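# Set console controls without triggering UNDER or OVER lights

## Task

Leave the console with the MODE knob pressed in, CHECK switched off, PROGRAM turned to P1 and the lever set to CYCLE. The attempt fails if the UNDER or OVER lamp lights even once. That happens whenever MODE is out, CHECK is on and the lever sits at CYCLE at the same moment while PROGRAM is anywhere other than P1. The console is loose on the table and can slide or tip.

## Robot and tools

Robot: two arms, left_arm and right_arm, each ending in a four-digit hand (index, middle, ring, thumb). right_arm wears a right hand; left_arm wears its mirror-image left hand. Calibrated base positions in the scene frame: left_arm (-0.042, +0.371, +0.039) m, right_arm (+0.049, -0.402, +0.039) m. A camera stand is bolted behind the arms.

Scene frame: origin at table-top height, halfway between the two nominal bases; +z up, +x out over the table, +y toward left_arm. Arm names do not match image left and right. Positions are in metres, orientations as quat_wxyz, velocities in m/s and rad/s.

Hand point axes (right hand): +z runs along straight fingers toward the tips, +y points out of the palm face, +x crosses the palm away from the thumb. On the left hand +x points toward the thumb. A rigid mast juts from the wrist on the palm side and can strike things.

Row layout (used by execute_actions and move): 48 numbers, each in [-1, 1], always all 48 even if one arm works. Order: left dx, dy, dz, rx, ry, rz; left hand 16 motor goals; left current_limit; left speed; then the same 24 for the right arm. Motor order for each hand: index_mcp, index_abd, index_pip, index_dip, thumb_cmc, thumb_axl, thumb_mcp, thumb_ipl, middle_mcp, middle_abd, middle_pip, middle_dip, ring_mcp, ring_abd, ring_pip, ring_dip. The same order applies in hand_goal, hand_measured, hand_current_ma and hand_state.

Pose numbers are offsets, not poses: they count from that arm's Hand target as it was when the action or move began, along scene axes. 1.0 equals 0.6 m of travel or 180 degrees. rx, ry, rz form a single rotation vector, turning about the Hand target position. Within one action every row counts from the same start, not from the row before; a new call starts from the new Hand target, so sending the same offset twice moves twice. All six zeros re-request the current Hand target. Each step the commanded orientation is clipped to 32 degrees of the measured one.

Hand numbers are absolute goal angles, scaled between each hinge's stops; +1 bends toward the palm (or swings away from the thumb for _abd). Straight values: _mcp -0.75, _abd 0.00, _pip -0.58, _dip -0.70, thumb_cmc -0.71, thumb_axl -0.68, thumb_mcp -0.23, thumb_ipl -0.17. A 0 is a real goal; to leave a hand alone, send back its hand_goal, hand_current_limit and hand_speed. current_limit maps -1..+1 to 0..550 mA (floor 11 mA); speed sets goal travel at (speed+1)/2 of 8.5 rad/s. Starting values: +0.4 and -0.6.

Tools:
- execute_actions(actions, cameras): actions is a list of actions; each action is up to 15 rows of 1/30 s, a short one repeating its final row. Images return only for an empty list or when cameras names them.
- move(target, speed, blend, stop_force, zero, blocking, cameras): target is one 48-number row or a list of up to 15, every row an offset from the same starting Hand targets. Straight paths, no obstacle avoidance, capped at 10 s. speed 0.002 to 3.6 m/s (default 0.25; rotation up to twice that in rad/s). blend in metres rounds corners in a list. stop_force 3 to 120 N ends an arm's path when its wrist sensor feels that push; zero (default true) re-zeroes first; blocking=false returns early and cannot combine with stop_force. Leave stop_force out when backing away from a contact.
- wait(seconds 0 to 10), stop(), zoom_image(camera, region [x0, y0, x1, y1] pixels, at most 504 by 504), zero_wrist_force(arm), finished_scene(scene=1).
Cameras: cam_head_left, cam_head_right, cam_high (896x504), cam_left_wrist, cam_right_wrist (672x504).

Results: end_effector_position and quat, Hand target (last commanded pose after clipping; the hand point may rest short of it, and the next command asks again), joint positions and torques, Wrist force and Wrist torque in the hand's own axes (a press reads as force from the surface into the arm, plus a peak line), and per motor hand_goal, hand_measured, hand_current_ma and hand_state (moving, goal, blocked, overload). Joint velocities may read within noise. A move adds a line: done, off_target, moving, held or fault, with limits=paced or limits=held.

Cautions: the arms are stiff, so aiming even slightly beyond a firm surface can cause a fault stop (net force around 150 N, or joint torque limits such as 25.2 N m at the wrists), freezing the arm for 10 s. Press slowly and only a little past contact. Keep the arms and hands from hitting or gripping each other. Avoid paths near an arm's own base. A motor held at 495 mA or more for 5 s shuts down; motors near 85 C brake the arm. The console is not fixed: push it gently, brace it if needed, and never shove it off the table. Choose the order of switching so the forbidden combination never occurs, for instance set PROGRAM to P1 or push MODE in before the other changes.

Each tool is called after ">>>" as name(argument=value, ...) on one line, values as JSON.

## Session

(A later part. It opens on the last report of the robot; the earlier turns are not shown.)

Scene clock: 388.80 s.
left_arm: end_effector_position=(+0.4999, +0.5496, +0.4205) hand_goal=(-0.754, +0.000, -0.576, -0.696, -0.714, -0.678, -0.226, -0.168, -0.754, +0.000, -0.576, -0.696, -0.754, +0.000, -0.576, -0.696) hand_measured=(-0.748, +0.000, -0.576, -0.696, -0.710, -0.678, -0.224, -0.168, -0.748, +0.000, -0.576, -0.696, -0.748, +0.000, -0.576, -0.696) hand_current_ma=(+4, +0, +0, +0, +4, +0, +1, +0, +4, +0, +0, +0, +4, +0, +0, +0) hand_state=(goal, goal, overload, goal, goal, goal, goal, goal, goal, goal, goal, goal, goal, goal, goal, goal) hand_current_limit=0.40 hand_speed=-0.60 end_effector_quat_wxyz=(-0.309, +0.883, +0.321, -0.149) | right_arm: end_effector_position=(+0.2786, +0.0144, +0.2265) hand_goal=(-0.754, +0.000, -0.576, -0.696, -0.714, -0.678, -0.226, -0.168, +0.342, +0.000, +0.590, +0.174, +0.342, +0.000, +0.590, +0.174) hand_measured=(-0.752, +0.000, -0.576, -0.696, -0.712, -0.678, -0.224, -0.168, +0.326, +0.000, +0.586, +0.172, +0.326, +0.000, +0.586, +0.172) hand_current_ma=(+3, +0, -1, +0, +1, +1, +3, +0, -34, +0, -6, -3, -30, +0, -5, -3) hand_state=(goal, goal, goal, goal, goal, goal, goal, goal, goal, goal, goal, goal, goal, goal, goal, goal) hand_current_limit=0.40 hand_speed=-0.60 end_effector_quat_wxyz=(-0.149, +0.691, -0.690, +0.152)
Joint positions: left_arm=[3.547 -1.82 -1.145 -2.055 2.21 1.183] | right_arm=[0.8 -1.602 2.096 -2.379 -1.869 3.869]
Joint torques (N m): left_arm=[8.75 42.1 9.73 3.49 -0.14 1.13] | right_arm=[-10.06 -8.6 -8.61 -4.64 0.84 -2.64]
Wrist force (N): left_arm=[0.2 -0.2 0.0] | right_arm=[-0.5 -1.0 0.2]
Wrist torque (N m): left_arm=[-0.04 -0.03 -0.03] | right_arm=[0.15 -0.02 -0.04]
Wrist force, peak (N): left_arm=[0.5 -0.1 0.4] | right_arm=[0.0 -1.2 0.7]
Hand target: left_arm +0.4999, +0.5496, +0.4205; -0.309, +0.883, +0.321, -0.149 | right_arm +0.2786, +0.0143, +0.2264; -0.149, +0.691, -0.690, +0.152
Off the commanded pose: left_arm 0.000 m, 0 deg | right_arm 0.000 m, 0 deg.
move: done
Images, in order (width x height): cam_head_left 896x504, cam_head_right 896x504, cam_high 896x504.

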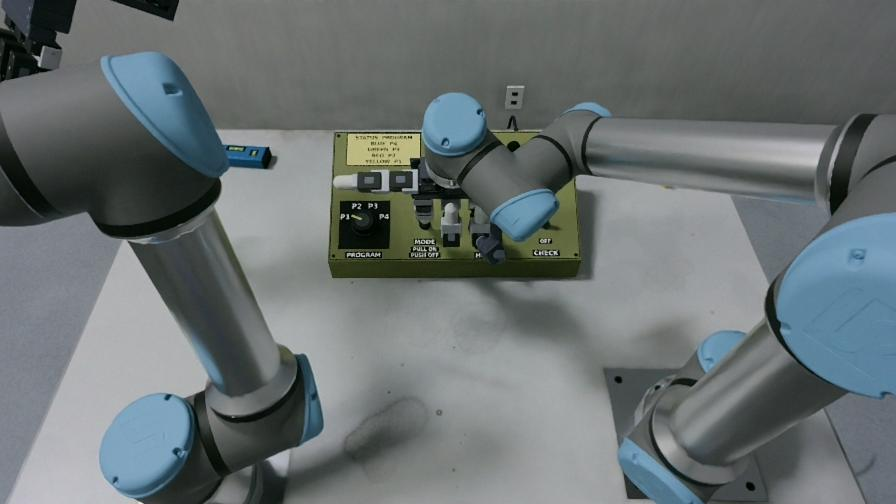

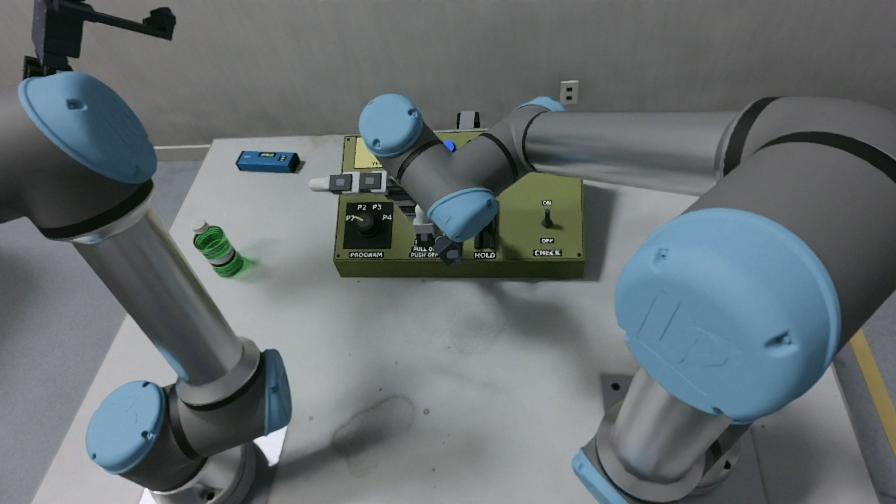

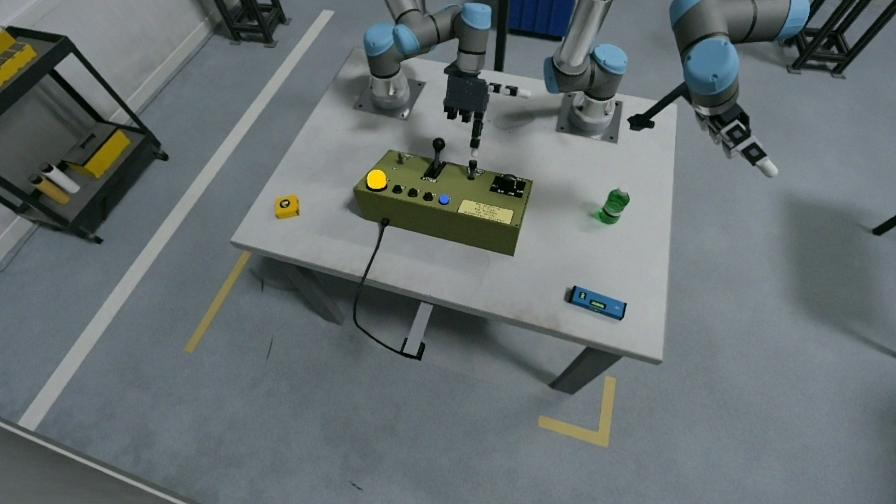

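>>> move(target=[0,0,0,0,0,0,-0.754,0,-0.576,-0.696,-0.714,-0.678,-0.226,-0.168,-0.754,0,-0.576,-0.696,-0.754,0,-0.576,-0.696,0.4,-0.6,0.021,-0.0033,-0.0454,0,0,0,-0.754,0,-0.576,-0.696,-0.714,-0.678,-0.226,-0.168,0.342,0,0.59,0.174,0.342,0,0.59,0.174,0.4,-0.6], speed=0.02, stop_force=20, cameras=["cam_head_left","cam_high"])

>>> zoom_image(camera="cam_high", region=[420, 120, 510, 210])

>>> zoom_image(camera="cam_head_left", region=[380, 160, 500, 260])

Scene clock: 404.07 s.
left_arm: end_effector_position=(+0.4999, +0.5496, +0.4205) hand_goal=(-0.754, +0.000, -0.576, -0.696, -0.714, -0.678, -0.226, -0.168, -0.754, +0.000, -0.576, -0.696, -0.754, +0.000, -0.576, -0.696) hand_measured=(-0.748, +0.000, -0.576, -0.696, -0.710, -0.678, -0.224, -0.168, -0.748, +0.000, -0.576, -0.696, -0.748, +0.000, -0.576, -0.696) hand_current_ma=(+4, +0, +0, +0, +4, +0, +1, +0, +4, +0, +0, +0, +4, +0, +0, +0) hand_state=(goal, goal, overload, goal, goal, goal, goal, goal, goal, goal, goal, goal, goal, goal, goal, goal) hand_current_limit=0.40 hand_speed=-0.60 end_effector_quat_wxyz=(-0.309, +0.883, +0.321, -0.149) | right_arm: end_effector_position=(+0.2888, +0.0128, +0.2045) hand_goal=(-0.754, +0.000, -0.576, -0.696, -0.714, -0.678, -0.226, -0.168, +0.342, +0.000, +0.590, +0.174, +0.342, +0.000, +0.590, +0.174) hand_measured=(-0.746, +0.000, -0.576, -0.698, -0.712, -0.678, -0.224, -0.168, +0.326, +0.000, +0.586, +0.172, +0.326, +0.000, +0.586, +0.172) hand_current_ma=(+14, +0, +0, -1, +1, +1, +3, +0, -34, +0, -6, -3, -30, +0, -5, -3) hand_state=(goal, goal, goal, goal, goal, goal, goal, goal, goal, goal, goal, goal, goal, goal, goal, goal) hand_current_limit=0.40 hand_speed=-0.60 end_effector_quat_wxyz=(-0.150, +0.691, -0.690, +0.152)
Joint positions: left_arm=[3.547 -1.82 -1.145 -2.055 2.21 1.183] | right_arm=[0.78 -1.562 2.123 -2.451 -1.863 3.85]
Joint torques (N m): left_arm=[8.56 42.56 10.56 3.43 -0.19 1.16] | right_arm=[9.41 -24.8 -25.22 1.29 -2.33 2.12]
Wrist force (N): left_arm=[0.2 -0.2 0.2] | right_arm=[-0.4 -0.8 -19.1]
Wrist torque (N m): left_arm=[-0.05 -0.03 -0.03] | right_arm=[1.72 -0.49 -0.05]
Wrist force, peak (N): left_arm=[0.5 -0.3 0.3] | right_arm=[-0.3 -1.3 -31.3]
Hand target: left_arm +0.4999, +0.5496, +0.4205; -0.309, +0.883, +0.321, -0.149 | right_arm +0.2888, +0.0128, +0.2045; -0.150, +0.691, -0.690, +0.152 (not the last commanded pose)
Off the commanded pose: left_arm 0.000 m, 0 deg | right_arm 0.006 m, 0 deg.
move: contact (right_arm)
Images, in order (width x height): cam_head_left 896x504, cam_high 896x504.

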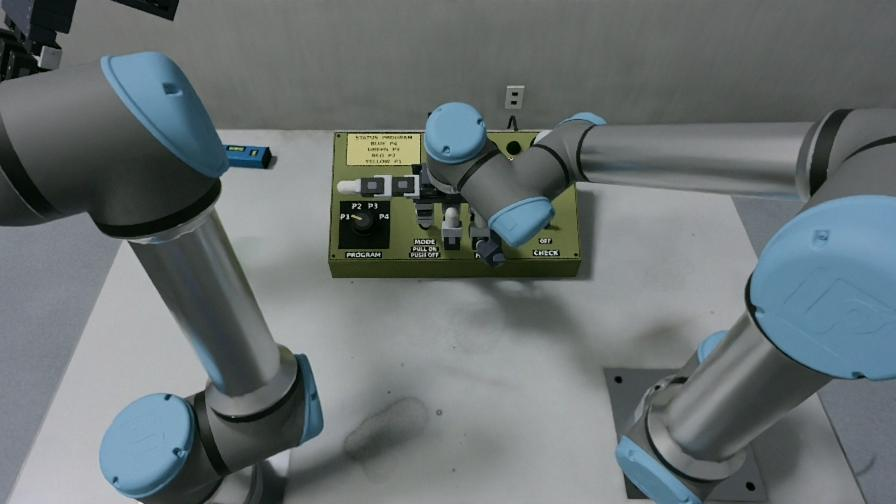

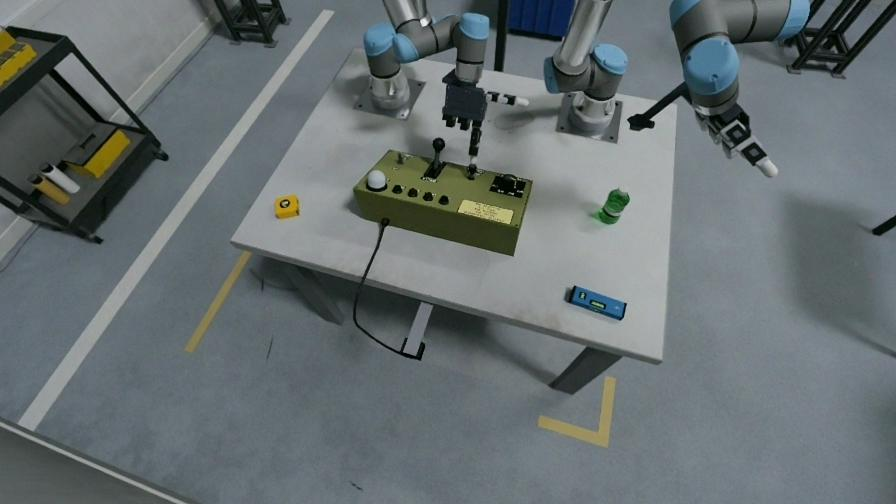

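Scaled by 5.600.

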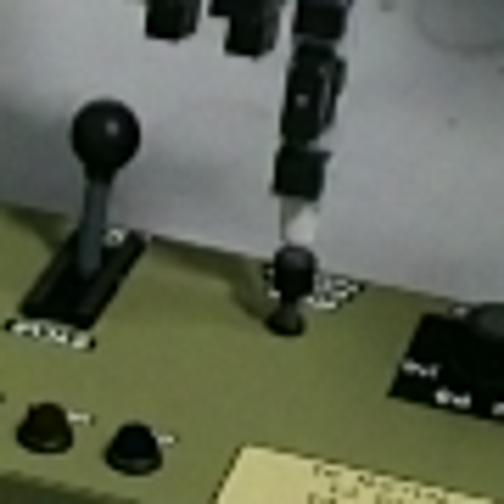

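Scaled by 4.200.

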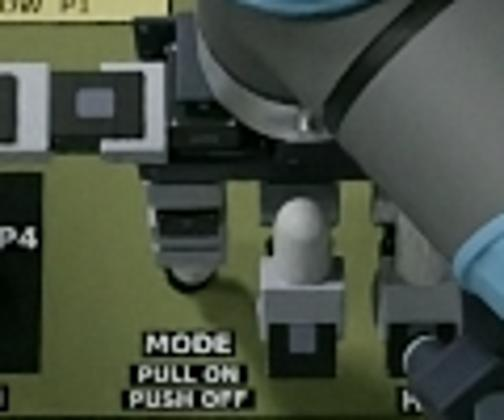

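>>> move(target=[[0,0,0,0,0,0,-0.754,0,-0.576,-0.696,-0.714,-0.678,-0.226,-0.168,-0.754,0,-0.576,-0.696,-0.754,0,-0.576,-0.696,0.4,-0.6,-0.042,0,0.091,0,0,0,-0.754,0,-0.576,-0.696,-0.714,-0.678,-0.226,-0.168,0.342,0,0.59,0.174,0.342,0,0.59,0.174,0.75,-0.6],[0,0,0,0,0,0,-0.754,0,-0.576,-0.696,-0.714,-0.678,-0.226,-0.168,-0.754,0,-0.576,-0.696,-0.754,0,-0.576,-0.696,0.4,-0.6,-0.181,-0.2,0.091,0,0,0,-0.754,0,-0.576,-0.696,-0.714,-0.678,-0.226,-0.168,0.342,0,0.59,0.174,0.342,0,0.59,0.174,0.75,-0.6],[0,0,0,0,0,0,-0.754,0,-0.576,-0.696,-0.714,-0.678,-0.226,-0.168,-0.754,0,-0.576,-0.696,-0.754,0,-0.576,-0.696,0.4,-0.6,-0.126,-0.2,-0.0325,0,0,0,-0.754,0,-0.576,-0.696,-0.714,-0.678,-0.226,-0.168,0.342,0,0.59,0.174,0.342,0,0.59,0.174,0.75,-0.6]], speed=0.15, blend=[0.02,0.02,0], cameras=["cam_head_left","cam_head_right","cam_high","cam_right_wrist"])

>>> zoom_image(camera="cam_high", region=[380, 90, 510, 200])

>>> zoom_image(camera="cam_head_left", region=[380, 160, 580, 280])

>>> zoom_image(camera="cam_head_right", region=[380, 160, 580, 280])

Scene clock: 519.97 s.
left_arm: end_effector_position=(+0.4999, +0.5496, +0.4205) hand_goal=(-0.754, +0.000, -0.576, -0.696, -0.714, -0.678, -0.226, -0.168, -0.754, +0.000, -0.576, -0.696, -0.754, +0.000, -0.576, -0.696) hand_measured=(-0.748, +0.000, -0.576, -0.696, -0.710, -0.678, -0.224, -0.168, -0.748, +0.000, -0.576, -0.696, -0.748, +0.000, -0.576, -0.696) hand_current_ma=(+4, +0, +0, +0, +4, +0, +1, +0, +4, +0, +0, +0, +4, +0, +0, +0) hand_state=(goal, goal, overload, goal, goal, goal, goal, goal, goal, goal, goal, goal, goal, goal, goal, goal) hand_current_limit=0.40 hand_speed=-0.60 end_effector_quat_wxyz=(-0.309, +0.883, +0.321, -0.149) | right_arm: end_effector_position=(+0.2132, -0.1072, +0.1851) hand_goal=(-0.754, +0.000, -0.576, -0.696, -0.714, -0.678, -0.226, -0.168, +0.342, +0.000, +0.590, +0.174, +0.342, +0.000, +0.590, +0.174) hand_measured=(-0.748, -0.002, -0.576, -0.698, -0.712, -0.678, -0.224, -0.168, +0.326, +0.000, +0.586, +0.172, +0.328, +0.000, +0.586, +0.172) hand_current_ma=(+10, -2, +0, -1, +2, +1, +3, +0, -34, +0, -6, -3, -30, +0, -5, -3) hand_state=(goal, goal, goal, goal, goal, goal, goal, goal, goal, goal, goal, goal, goal, goal, goal, goal) hand_current_limit=0.75 hand_speed=-0.60 end_effector_quat_wxyz=(-0.150, +0.691, -0.690, +0.152)
Joint positions: left_arm=[3.547 -1.82 -1.145 -2.055 2.21 1.183] | right_arm=[0.657 -1.93 2.478 -2.47 -1.822 3.729]
Joint torques (N m): left_arm=[8.8 43.04 10.47 3.34 -0.01 1.21] | right_arm=[-9.61 6.97 -8.51 -4.87 0.89 -1.91]
Wrist force (N): left_arm=[0.4 0.0 0.1] | right_arm=[-0.2 -0.8 0.2]
Wrist torque (N m): left_arm=[-0.02 -0.04 -0.02] | right_arm=[0.20 -0.08 0.00]
Wrist force, peak (N): left_arm=[0.5 0.1 0.2] | right_arm=[-0.7 -1.2 -19.6]
Hand target: left_arm +0.4999, +0.5496, +0.4205; -0.309, +0.883, +0.321, -0.149 | right_arm +0.2132, -0.1072, +0.1850; -0.150, +0.691, -0.690, +0.152
Off the commanded pose: left_arm 0.000 m, 0 deg | right_arm 0.000 m, 0 deg.
move: done
Images, in order (width x height): cam_head_left 896x504, cam_head_right 896x504, cam_high 896x504, cam_right_wrist 672x504.

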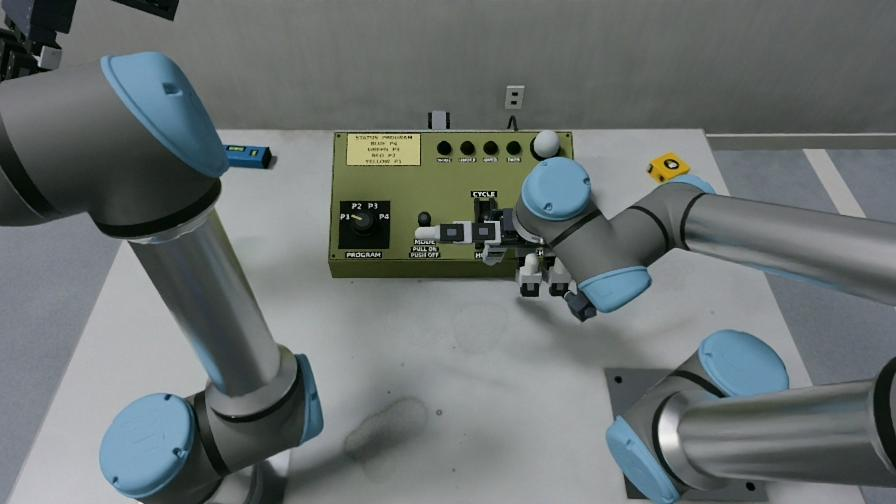

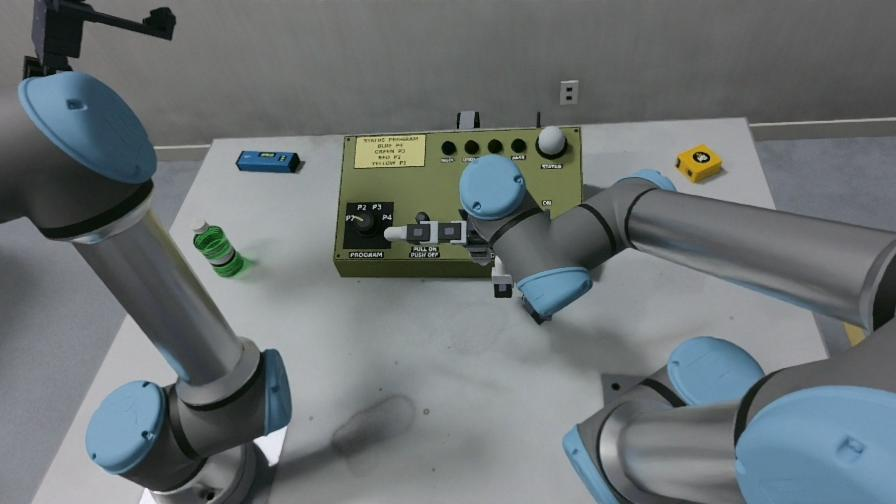

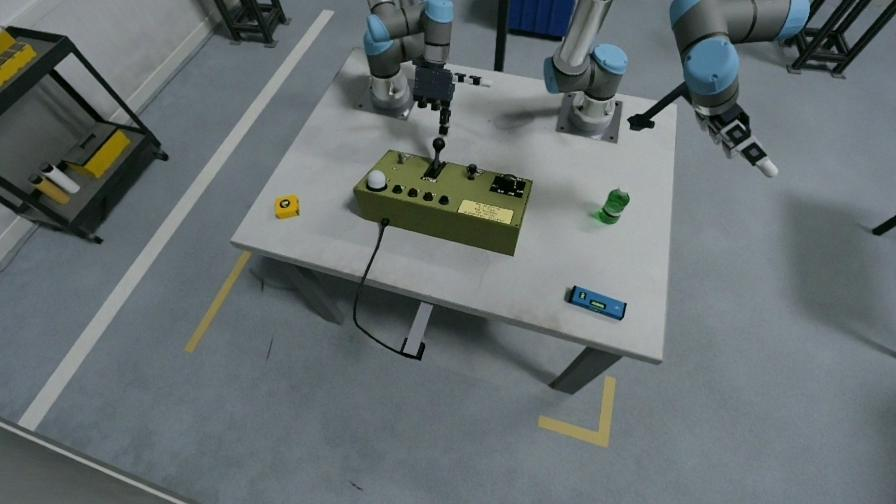

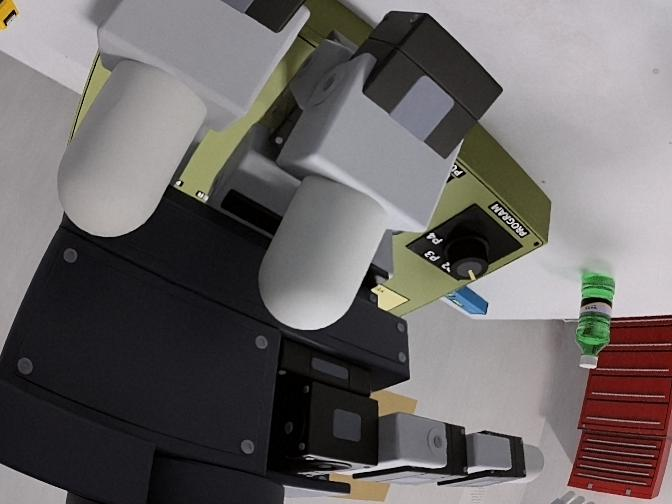

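Scaled by 3.877.

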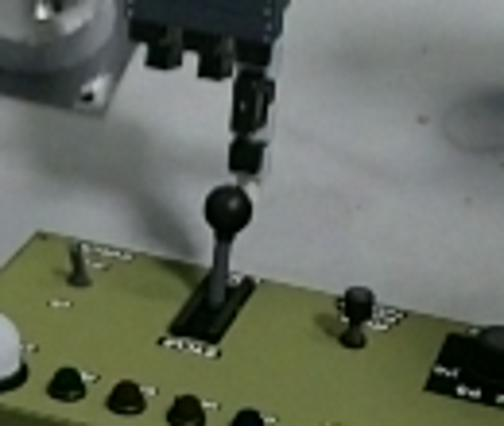

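Scaled by 2.520.

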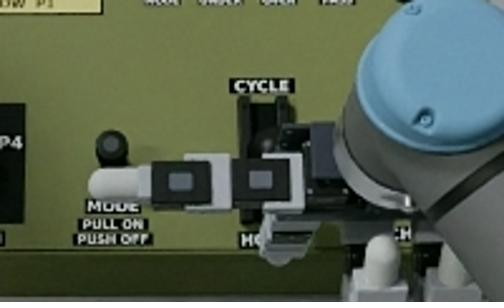

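Scaled by 2.520.

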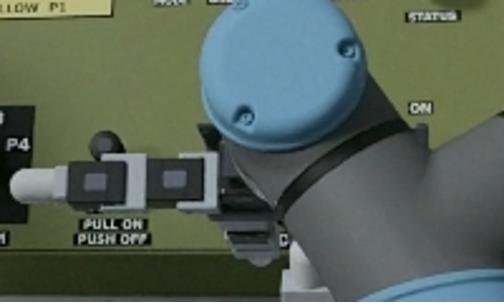

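>>> move(target=[[0,0,0,0,0,0,-0.754,0,-0.576,-0.696,-0.714,-0.678,-0.226,-0.168,-0.754,0,-0.576,-0.696,-0.754,0,-0.576,-0.696,0.4,-0.6,0.0105,0,-0.0227,0,0,0,-0.754,0,-0.576,-0.696,-0.714,-0.678,-0.226,-0.168,0.342,0,0.59,0.174,0.342,0,0.59,0.174,0.75,-0.6],[0,0,0,0,0,0,-0.754,0,-0.576,-0.696,-0.714,-0.678,-0.226,-0.168,-0.754,0,-0.576,-0.696,-0.754,0,-0.576,-0.696,0.4,-0.6,0.128,0,0.0198,0,0,0,-0.754,0,-0.576,-0.696,-0.714,-0.678,-0.226,-0.168,0.342,0,0.59,0.174,0.342,0,0.59,0.174,0.75,-0.6]], speed=0.04, stop_force=15, cameras=["cam_head_left","cam_high","cam_right_wrist"])

>>> zoom_image(camera="cam_high", region=[380, 90, 510, 200])

>>> zoom_image(camera="cam_head_left", region=[380, 160, 580, 280])

Scene clock: 549.63 s.
left_arm: end_effector_position=(+0.4999, +0.5496, +0.4205) hand_goal=(-0.754, +0.000, -0.576, -0.696, -0.714, -0.678, -0.226, -0.168, -0.754, +0.000, -0.576, -0.696, -0.754, +0.000, -0.576, -0.696) hand_measured=(-0.748, +0.000, -0.576, -0.696, -0.710, -0.678, -0.224, -0.168, -0.748, +0.000, -0.576, -0.696, -0.748, +0.000, -0.576, -0.696) hand_current_ma=(+4, +0, +0, +0, +4, +0, +1, +0, +4, +0, +0, +0, +4, +0, +0, +0) hand_state=(goal, goal, overload, goal, goal, goal, goal, goal, goal, goal, goal, goal, goal, goal, goal, goal) hand_current_limit=0.40 hand_speed=-0.60 end_effector_quat_wxyz=(-0.309, +0.883, +0.321, -0.149) | right_arm: end_effector_position=(+0.2900, -0.1072, +0.1969) hand_goal=(-0.754, +0.000, -0.576, -0.696, -0.714, -0.678, -0.226, -0.168, +0.342, +0.000, +0.590, +0.174, +0.342, +0.000, +0.590, +0.174) hand_measured=(-0.720, -0.002, -0.562, -0.698, -0.712, -0.678, -0.224, -0.168, +0.326, +0.000, +0.586, +0.172, +0.328, +0.000, +0.586, +0.172) hand_current_ma=(+86, -1, +24, -1, +2, +1, +3, +0, -34, +0, -6, -3, -30, +0, -5, -3) hand_state=(blocked, goal, goal, goal, goal, goal, goal, goal, goal, goal, goal, goal, goal, goal, goal, goal) hand_current_limit=0.75 hand_speed=-0.60 end_effector_quat_wxyz=(-0.150, +0.691, -0.690, +0.152)
Joint positions: left_arm=[3.547 -1.82 -1.145 -2.055 2.21 1.183] | right_arm=[0.521 -1.802 2.37 -2.52 -1.773 3.599]
Joint torques (N m): left_arm=[8.85 42.33 11.04 3.45 -0.01 0.92] | right_arm=[-9.04 1.68 -32.65 -1.69 0.91 -2.04]
Wrist force (N): left_arm=[0.2 0.1 0.3] | right_arm=[0.0 1.2 -0.2]
Wrist torque (N m): left_arm=[-0.02 -0.03 -0.03] | right_arm=[0.18 -0.05 -0.03]
Wrist force, peak (N): left_arm=[0.6 0.0 -0.1] | right_arm=[-0.4 2.4 -0.4]
Hand target: left_arm +0.4999, +0.5496, +0.4205; -0.309, +0.883, +0.321, -0.149 | right_arm +0.2900, -0.1072, +0.1969; -0.150, +0.691, -0.690, +0.152
Off the commanded pose: left_arm 0.000 m, 0 deg | right_arm 0.000 m, 0 deg.
move: done
Images, in order (width x height): cam_head_left 896x504, cam_high 896x504, cam_right_wrist 672x504.

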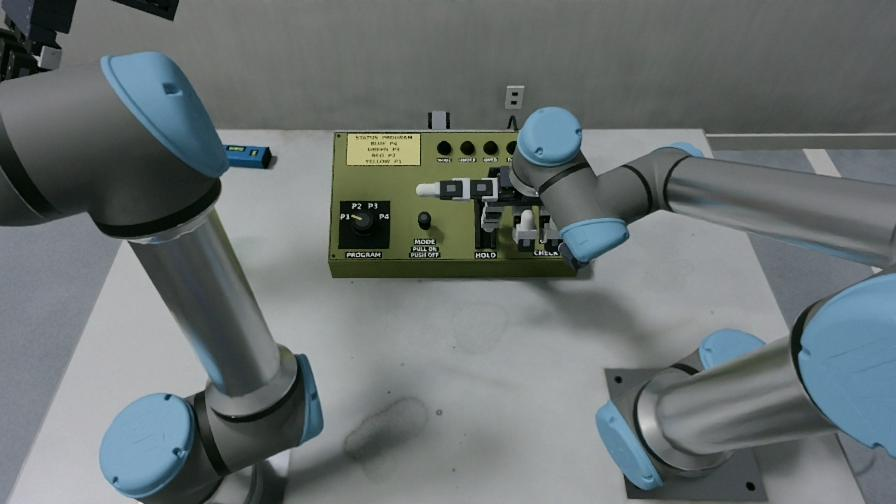

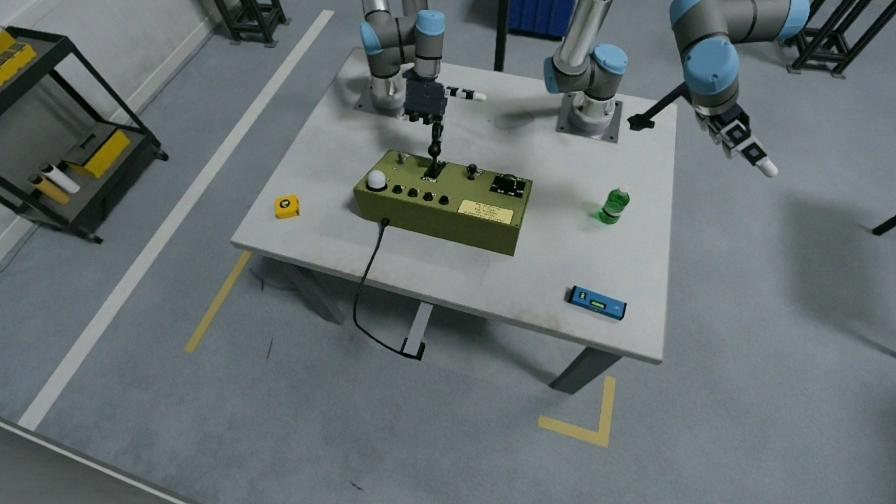

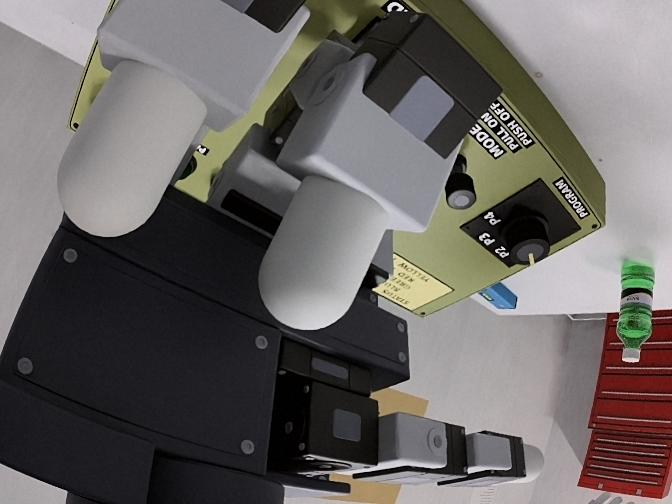

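Scaled by 3.877.

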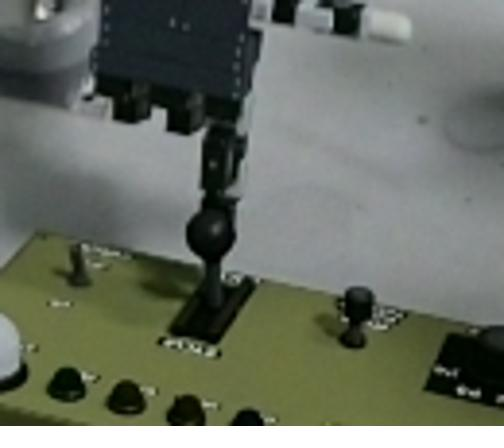

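Scaled by 2.520.

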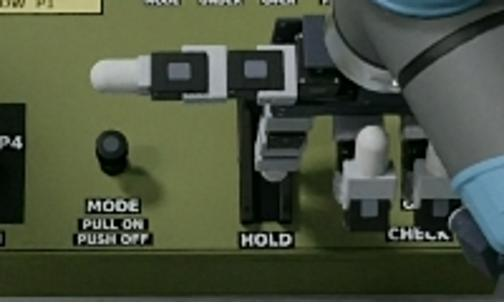

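>>> move(target=[0,0,0,0,0,0,-0.754,0,-0.576,-0.696,-0.714,-0.678,-0.226,-0.168,-0.754,0,-0.576,-0.696,-0.754,0,-0.576,-0.696,0.4,-0.6,0.0792,0,0.0217,0,0,0,-0.754,0,-0.576,-0.696,-0.714,-0.678,-0.226,-0.168,0.342,0,0.59,0.174,0.342,0,0.59,0.174,0.75,-0.6], speed=0.04, stop_force=12, cameras=["cam_head_left","cam_high"])

>>> zoom_image(camera="cam_high", region=[380, 90, 510, 200])

>>> zoom_image(camera="cam_head_left", region=[380, 160, 580, 280])

Scene clock: 566.13 s.
left_arm: end_effector_position=(+0.4999, +0.5496, +0.4205) hand_goal=(-0.754, +0.000, -0.576, -0.696, -0.714, -0.678, -0.226, -0.168, -0.754, +0.000, -0.576, -0.696, -0.754, +0.000, -0.576, -0.696) hand_measured=(-0.748, +0.000, -0.576, -0.696, -0.710, -0.678, -0.224, -0.168, -0.748, +0.000, -0.576, -0.696, -0.748, +0.000, -0.576, -0.696) hand_current_ma=(+4, +0, +0, +0, +4, +0, +1, +0, +4, +0, +0, +0, +4, +0, +0, +0) hand_state=(goal, goal, overload, goal, goal, goal, goal, goal, goal, goal, goal, goal, goal, goal, goal, goal) hand_current_limit=0.40 hand_speed=-0.60 end_effector_quat_wxyz=(-0.309, +0.883, +0.321, -0.149) | right_arm: end_effector_position=(+0.3375, -0.1072, +0.2099) hand_goal=(-0.754, +0.000, -0.576, -0.696, -0.714, -0.678, -0.226, -0.168, +0.342, +0.000, +0.590, +0.174, +0.342, +0.000, +0.590, +0.174) hand_measured=(-0.422, -0.002, -0.524, -0.698, -0.712, -0.678, -0.224, -0.168, +0.326, +0.000, +0.586, +0.172, +0.328, +0.000, +0.586, +0.172) hand_current_ma=(+481, -1, +144, -1, +2, +1, +3, +0, -34, +0, -6, -3, -30, +0, -5, -3) hand_state=(blocked, goal, blocked, goal, goal, goal, goal, goal, goal, goal, goal, goal, goal, goal, goal, goal) hand_current_limit=0.75 hand_speed=-0.60 end_effector_quat_wxyz=(-0.150, +0.691, -0.690, +0.152)
Joint positions: left_arm=[3.547 -1.82 -1.145 -2.055 2.21 1.183] | right_arm=[0.458 -1.728 2.278 -2.513 -1.75 3.54]
Joint torques (N m): left_arm=[9.21 42.47 11.31 3.4 0.01 0.85] | right_arm=[-10.56 0.12 -32.65 -2.77 0.04 -1.77]
Wrist force (N): left_arm=[0.1 0.2 0.2] | right_arm=[0.1 8.3 -8.1]
Wrist torque (N m): left_arm=[-0.01 -0.01 -0.05] | right_arm=[0.40 -0.22 -0.18]
Wrist force, peak (N): left_arm=[0.4 0.3 0.2] | right_arm=[-0.1 9.7 -7.1]
Hand target: left_arm +0.4999, +0.5496, +0.4205; -0.309, +0.883, +0.321, -0.149 | right_arm +0.3375, -0.1072, +0.2099; -0.150, +0.691, -0.690, +0.152
Off the commanded pose: left_arm 0.000 m, 0 deg | right_arm 0.000 m, 0 deg.
move: done
Images, in order (width x height): cam_head_left 896x504, cam_high 896x504.

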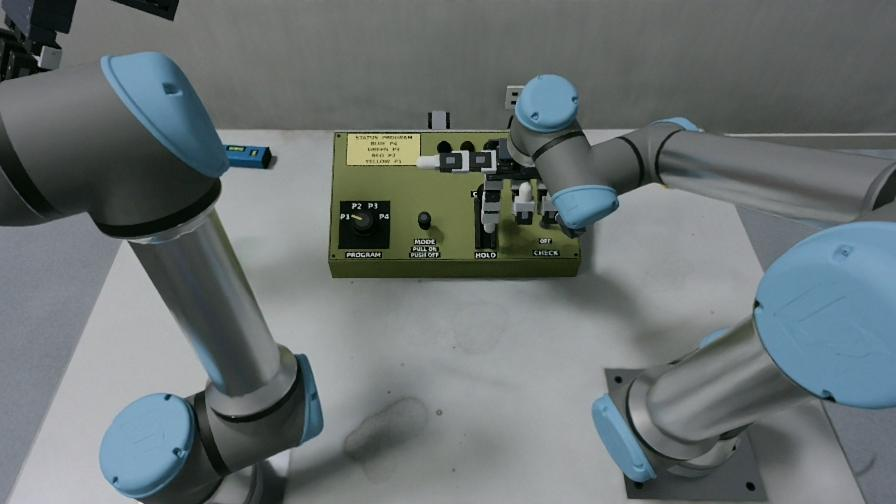

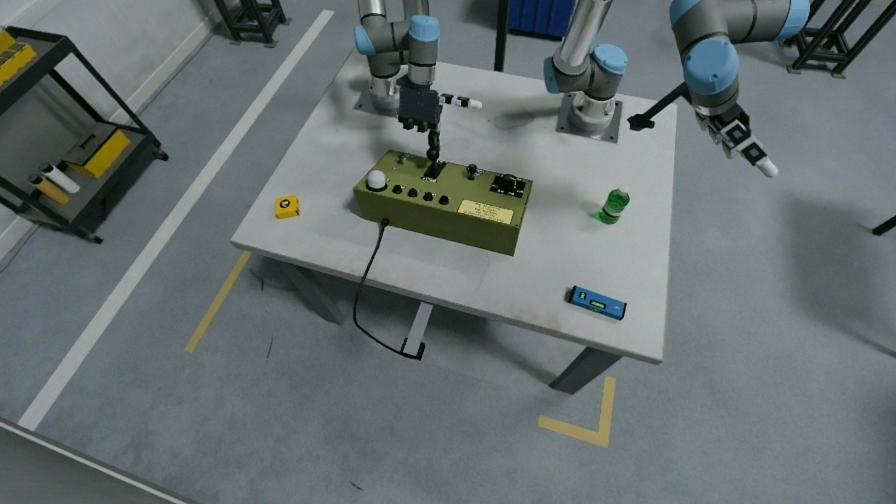

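Scaled by 3.877.

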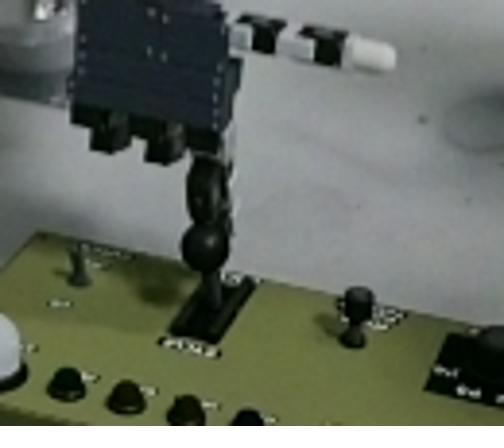

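Scaled by 2.520.

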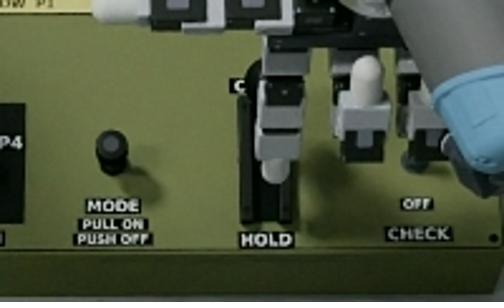

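>>> move(target=[[0,0,0,0,0,0,-0.754,0,-0.576,-0.696,-0.714,-0.678,-0.226,-0.168,-0.754,0,-0.576,-0.696,-0.754,0,-0.576,-0.696,0.4,-0.6,-0.126,0,-0.025,0,0,0,-0.754,0,-0.576,-0.696,-0.714,-0.678,-0.226,-0.168,0.342,0,0.59,0.174,0.342,0,0.59,0.174,0.75,-0.6],[0,0,0,0,0,0,-0.754,0,-0.576,-0.696,-0.714,-0.678,-0.226,-0.168,-0.754,0,-0.576,-0.696,-0.754,0,-0.576,-0.696,0.4,-0.6,-0.146,0,0.167,0,0,0,-0.754,0,-0.576,-0.696,-0.714,-0.678,-0.226,-0.168,0.342,0,0.59,0.174,0.342,0,0.59,0.174,0.75,-0.6],[0,0,0,0,0,0,-0.754,0,-0.576,-0.696,-0.714,-0.678,-0.226,-0.168,-0.754,0,-0.576,-0.696,-0.754,0,-0.576,-0.696,0.4,-0.6,0.064,-0.185,0.187,0,0.138,0,-0.754,0,-0.576,-0.696,-0.714,-0.678,-0.226,-0.168,0.342,0,0.59,0.174,0.342,0,0.59,0.174,0.75,-0.6]], speed=[0.1,0.2,0.2], blend=[0.01,0.03,0], cameras=["cam_head_left","cam_head_right","cam_high","cam_right_wrist"])

>>> zoom_image(camera="cam_high", region=[380, 90, 510, 200])

>>> zoom_image(camera="cam_head_left", region=[380, 160, 600, 290])

>>> zoom_image(camera="cam_head_right", region=[380, 160, 600, 290])

Scene clock: 647.50 s.
left_arm: end_effector_position=(+0.4999, +0.5496, +0.4205) hand_goal=(-0.754, +0.000, -0.576, -0.696, -0.714, -0.678, -0.226, -0.168, -0.754, +0.000, -0.576, -0.696, -0.754, +0.000, -0.576, -0.696) hand_measured=(-0.748, +0.000, -0.576, -0.696, -0.710, -0.678, -0.224, -0.168, -0.748, +0.000, -0.576, -0.696, -0.748, +0.000, -0.576, -0.696) hand_current_ma=(+4, +0, +0, +0, +4, +0, +1, +0, +4, +0, +0, +0, +4, +0, +0, +0) hand_state=(goal, goal, overload, goal, goal, goal, goal, goal, goal, goal, goal, goal, goal, goal, goal, goal) hand_current_limit=0.40 hand_speed=-0.60 end_effector_quat_wxyz=(-0.309, +0.883, +0.321, -0.149) | right_arm: end_effector_position=(+0.3758, -0.2182, +0.3221) hand_goal=(-0.754, +0.000, -0.576, -0.696, -0.714, -0.678, -0.226, -0.168, +0.342, +0.000, +0.590, +0.174, +0.342, +0.000, +0.590, +0.174) hand_measured=(-0.750, -0.002, -0.572, -0.698, -0.712, -0.678, -0.224, -0.168, +0.326, +0.000, +0.586, +0.172, +0.328, +0.000, +0.586, +0.172) hand_current_ma=(+6, -1, +4, -1, +2, +1, +3, +0, -34, +0, -6, -3, -30, +0, -5, -3) hand_state=(goal, goal, goal, goal, goal, goal, goal, goal, goal, goal, goal, goal, goal, goal, goal, goal) hand_current_limit=0.75 hand_speed=-0.60 end_effector_quat_wxyz=(+0.002, +0.708, -0.706, +0.000)
Joint positions: left_arm=[3.547 -1.82 -1.145 -2.055 2.21 1.183] | right_arm=[0.091 -1.72 1.898 -1.745 -1.573 3.208]
Joint torques (N m): left_arm=[8.47 42.1 10.6 3.31 0.06 0.78] | right_arm=[-9.52 -5.22 -32.85 -0.51 1.36 -2.25]
Wrist force (N): left_arm=[0.3 -0.2 0.3] | right_arm=[-0.7 0.3 -0.1]
Wrist torque (N m): left_arm=[-0.06 -0.03 -0.02] | right_arm=[0.17 0.05 -0.02]
Wrist force, peak (N): left_arm=[0.6 0.0 0.0] | right_arm=[0.1 8.5 -8.4]
Hand target: left_arm +0.4999, +0.5496, +0.4205; -0.309, +0.883, +0.321, -0.149 | right_arm +0.3759, -0.2182, +0.3221; +0.002, +0.708, -0.706, -0.001
Off the commanded pose: left_arm 0.000 m, 0 deg | right_arm 0.000 m, 0 deg.
move: done
Images, in order (width x height): cam_head_left 896x504, cam_head_right 896x504, cam_high 896x504, cam_right_wrist 672x504.

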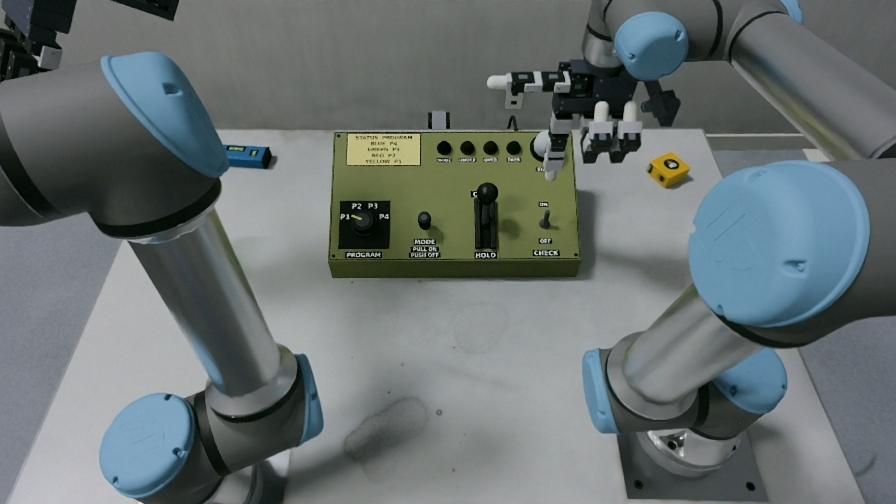

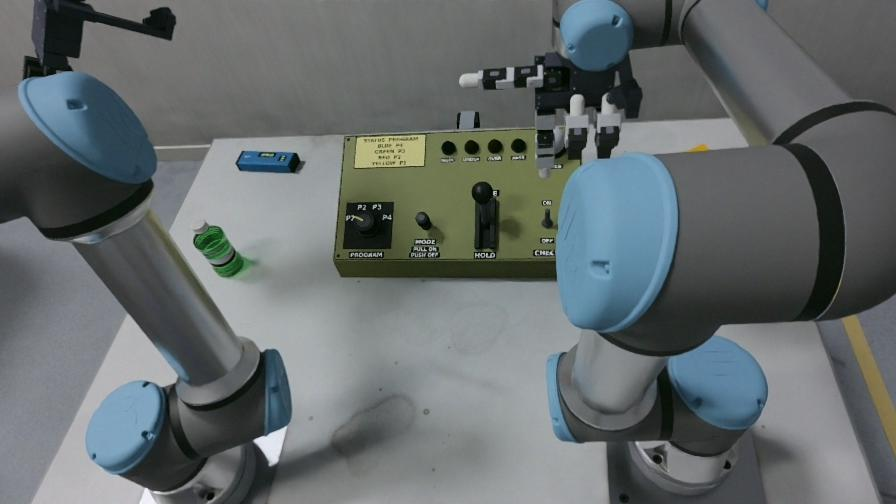

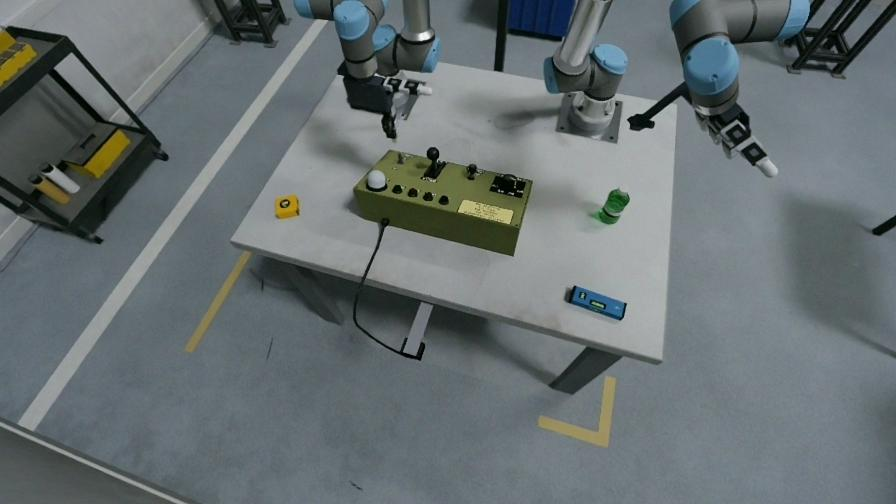

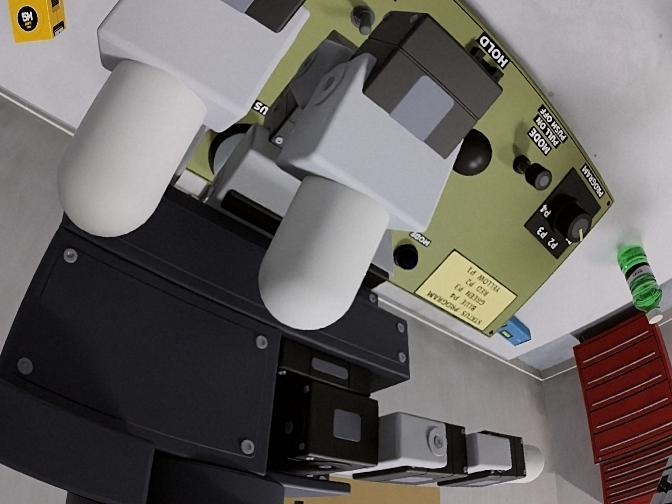

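Scaled by 3.877.

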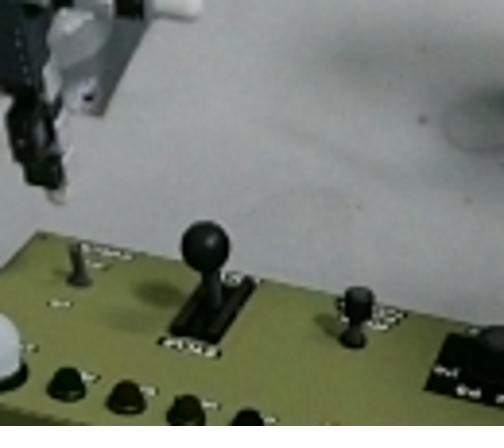

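Scaled by 2.291.

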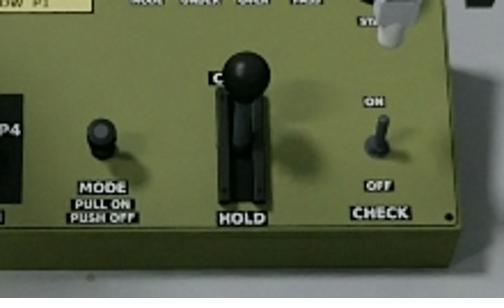

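Scaled by 2.291.

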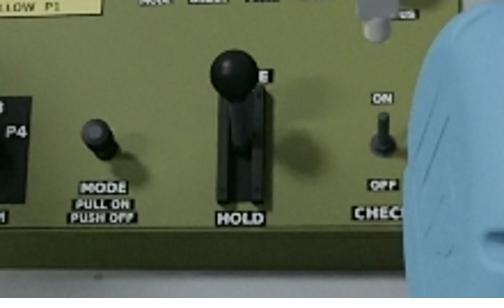

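>>> move(target=[0,0,0,0,0,0,-0.754,0,-0.576,-0.696,-0.714,-0.678,-0.226,-0.168,-0.754,0,-0.576,-0.696,-0.754,0,-0.576,-0.696,0.4,-0.6,0.0167,0.005,-0.138,0,0,0,-0.754,0,-0.576,-0.696,-0.714,-0.678,-0.226,-0.168,0.342,0,0.59,0.174,0.342,0,0.59,0.174,0.75,-0.6], speed=0.06, stop_force=8, cameras=["cam_head_left","cam_high","cam_head_right"])

>>> zoom_image(camera="cam_high", region=[370, 100, 450, 190])

>>> zoom_image(camera="cam_head_left", region=[500, 160, 600, 270])

>>> zoom_image(camera="cam_head_right", region=[500, 160, 600, 270])

Scene clock: 683.13 s.
left_arm: end_effector_position=(+0.4999, +0.5496, +0.4205) hand_goal=(-0.754, +0.000, -0.576, -0.696, -0.714, -0.678, -0.226, -0.168, -0.754, +0.000, -0.576, -0.696, -0.754, +0.000, -0.576, -0.696) hand_measured=(-0.748, +0.000, -0.576, -0.696, -0.710, -0.678, -0.224, -0.168, -0.748, +0.000, -0.576, -0.696, -0.748, +0.000, -0.576, -0.696) hand_current_ma=(+4, +0, +0, +0, +4, +0, +1, +0, +4, +0, +0, +0, +4, +0, +0, +0) hand_state=(goal, goal, overload, goal, goal, goal, goal, goal, goal, goal, goal, goal, goal, goal, goal, goal) hand_current_limit=0.40 hand_speed=-0.60 end_effector_quat_wxyz=(-0.309, +0.883, +0.321, -0.149) | right_arm: end_effector_position=(+0.3859, -0.2152, +0.2393) hand_goal=(-0.754, +0.000, -0.576, -0.696, -0.714, -0.678, -0.226, -0.168, +0.342, +0.000, +0.590, +0.174, +0.342, +0.000, +0.590, +0.174) hand_measured=(-0.750, -0.002, -0.572, -0.698, -0.712, -0.678, -0.224, -0.168, +0.326, +0.000, +0.586, +0.172, +0.328, +0.000, +0.586, +0.172) hand_current_ma=(+6, -1, +4, -1, +2, +1, +3, +0, -34, +0, -6, -3, -30, +0, -5, -3) hand_state=(goal, goal, goal, goal, goal, goal, goal, goal, goal, goal, goal, goal, goal, goal, goal, goal) hand_current_limit=0.75 hand_speed=-0.60 end_effector_quat_wxyz=(+0.002, +0.708, -0.706, -0.001)
Joint positions: left_arm=[3.547 -1.82 -1.145 -2.055 2.21 1.183] | right_arm=[0.096 -1.631 2.041 -1.976 -1.573 3.213]
Joint torques (N m): left_arm=[9.29 42.08 10.87 3.22 0.08 0.82] | right_arm=[11.72 -8.43 -10.13 -4.02 1.43 2.09]
Wrist force (N): left_arm=[0.2 -0.1 0.2] | right_arm=[-0.7 0.0 -0.3]
Wrist torque (N m): left_arm=[-0.04 -0.02 -0.03] | right_arm=[0.14 0.04 -0.10]
Wrist force, peak (N): left_arm=[0.5 -0.1 0.3] | right_arm=[-0.5 0.3 -0.7]
Hand target: left_arm +0.4999, +0.5496, +0.4205; -0.309, +0.883, +0.321, -0.149 | right_arm +0.3859, -0.2152, +0.2393; +0.002, +0.708, -0.706, -0.001
Off the commanded pose: left_arm 0.000 m, 0 deg | right_arm 0.000 m, 0 deg.
move: done
Images, in order (width x height): cam_head_left 896x504, cam_head_right 896x504, cam_high 896x504.

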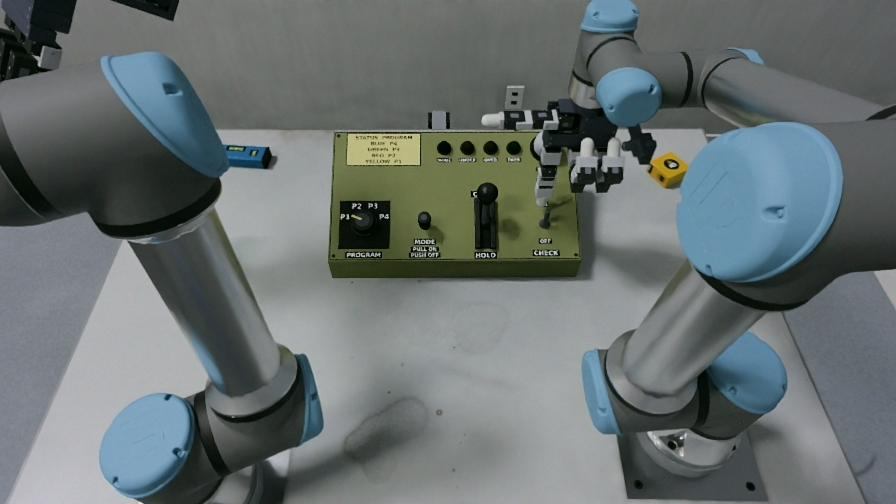

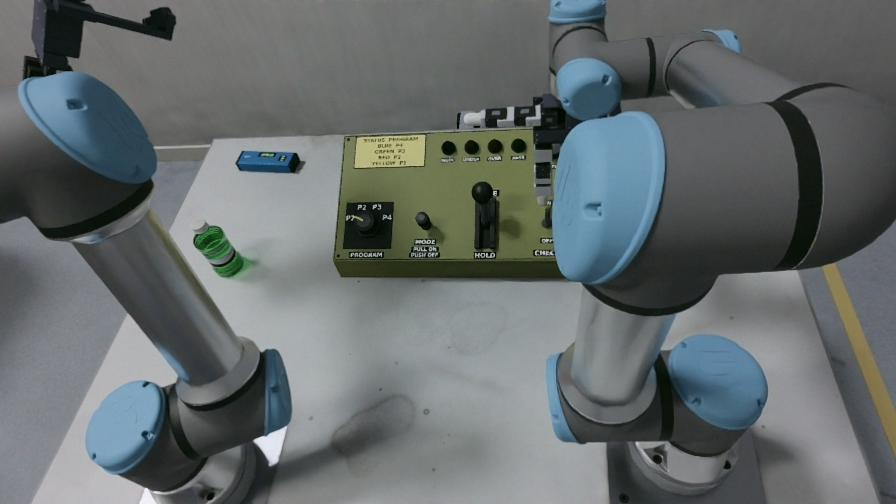

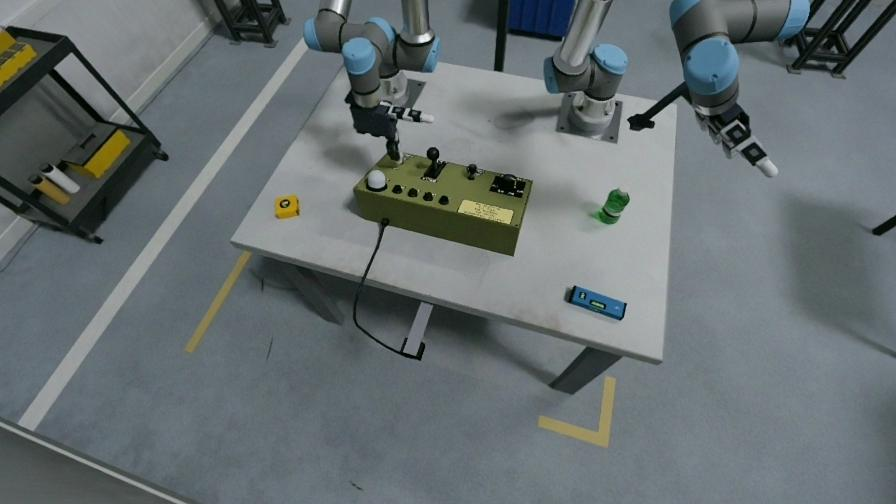

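Scaled by 5.600.

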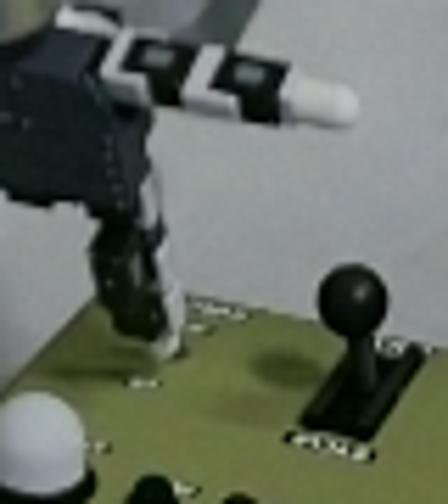

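Scaled by 4.582.

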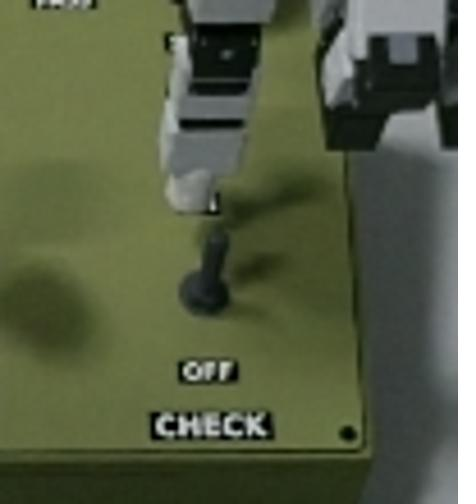

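Scaled by 4.582.

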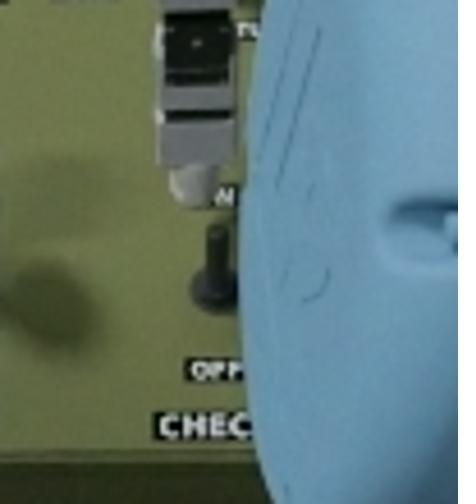

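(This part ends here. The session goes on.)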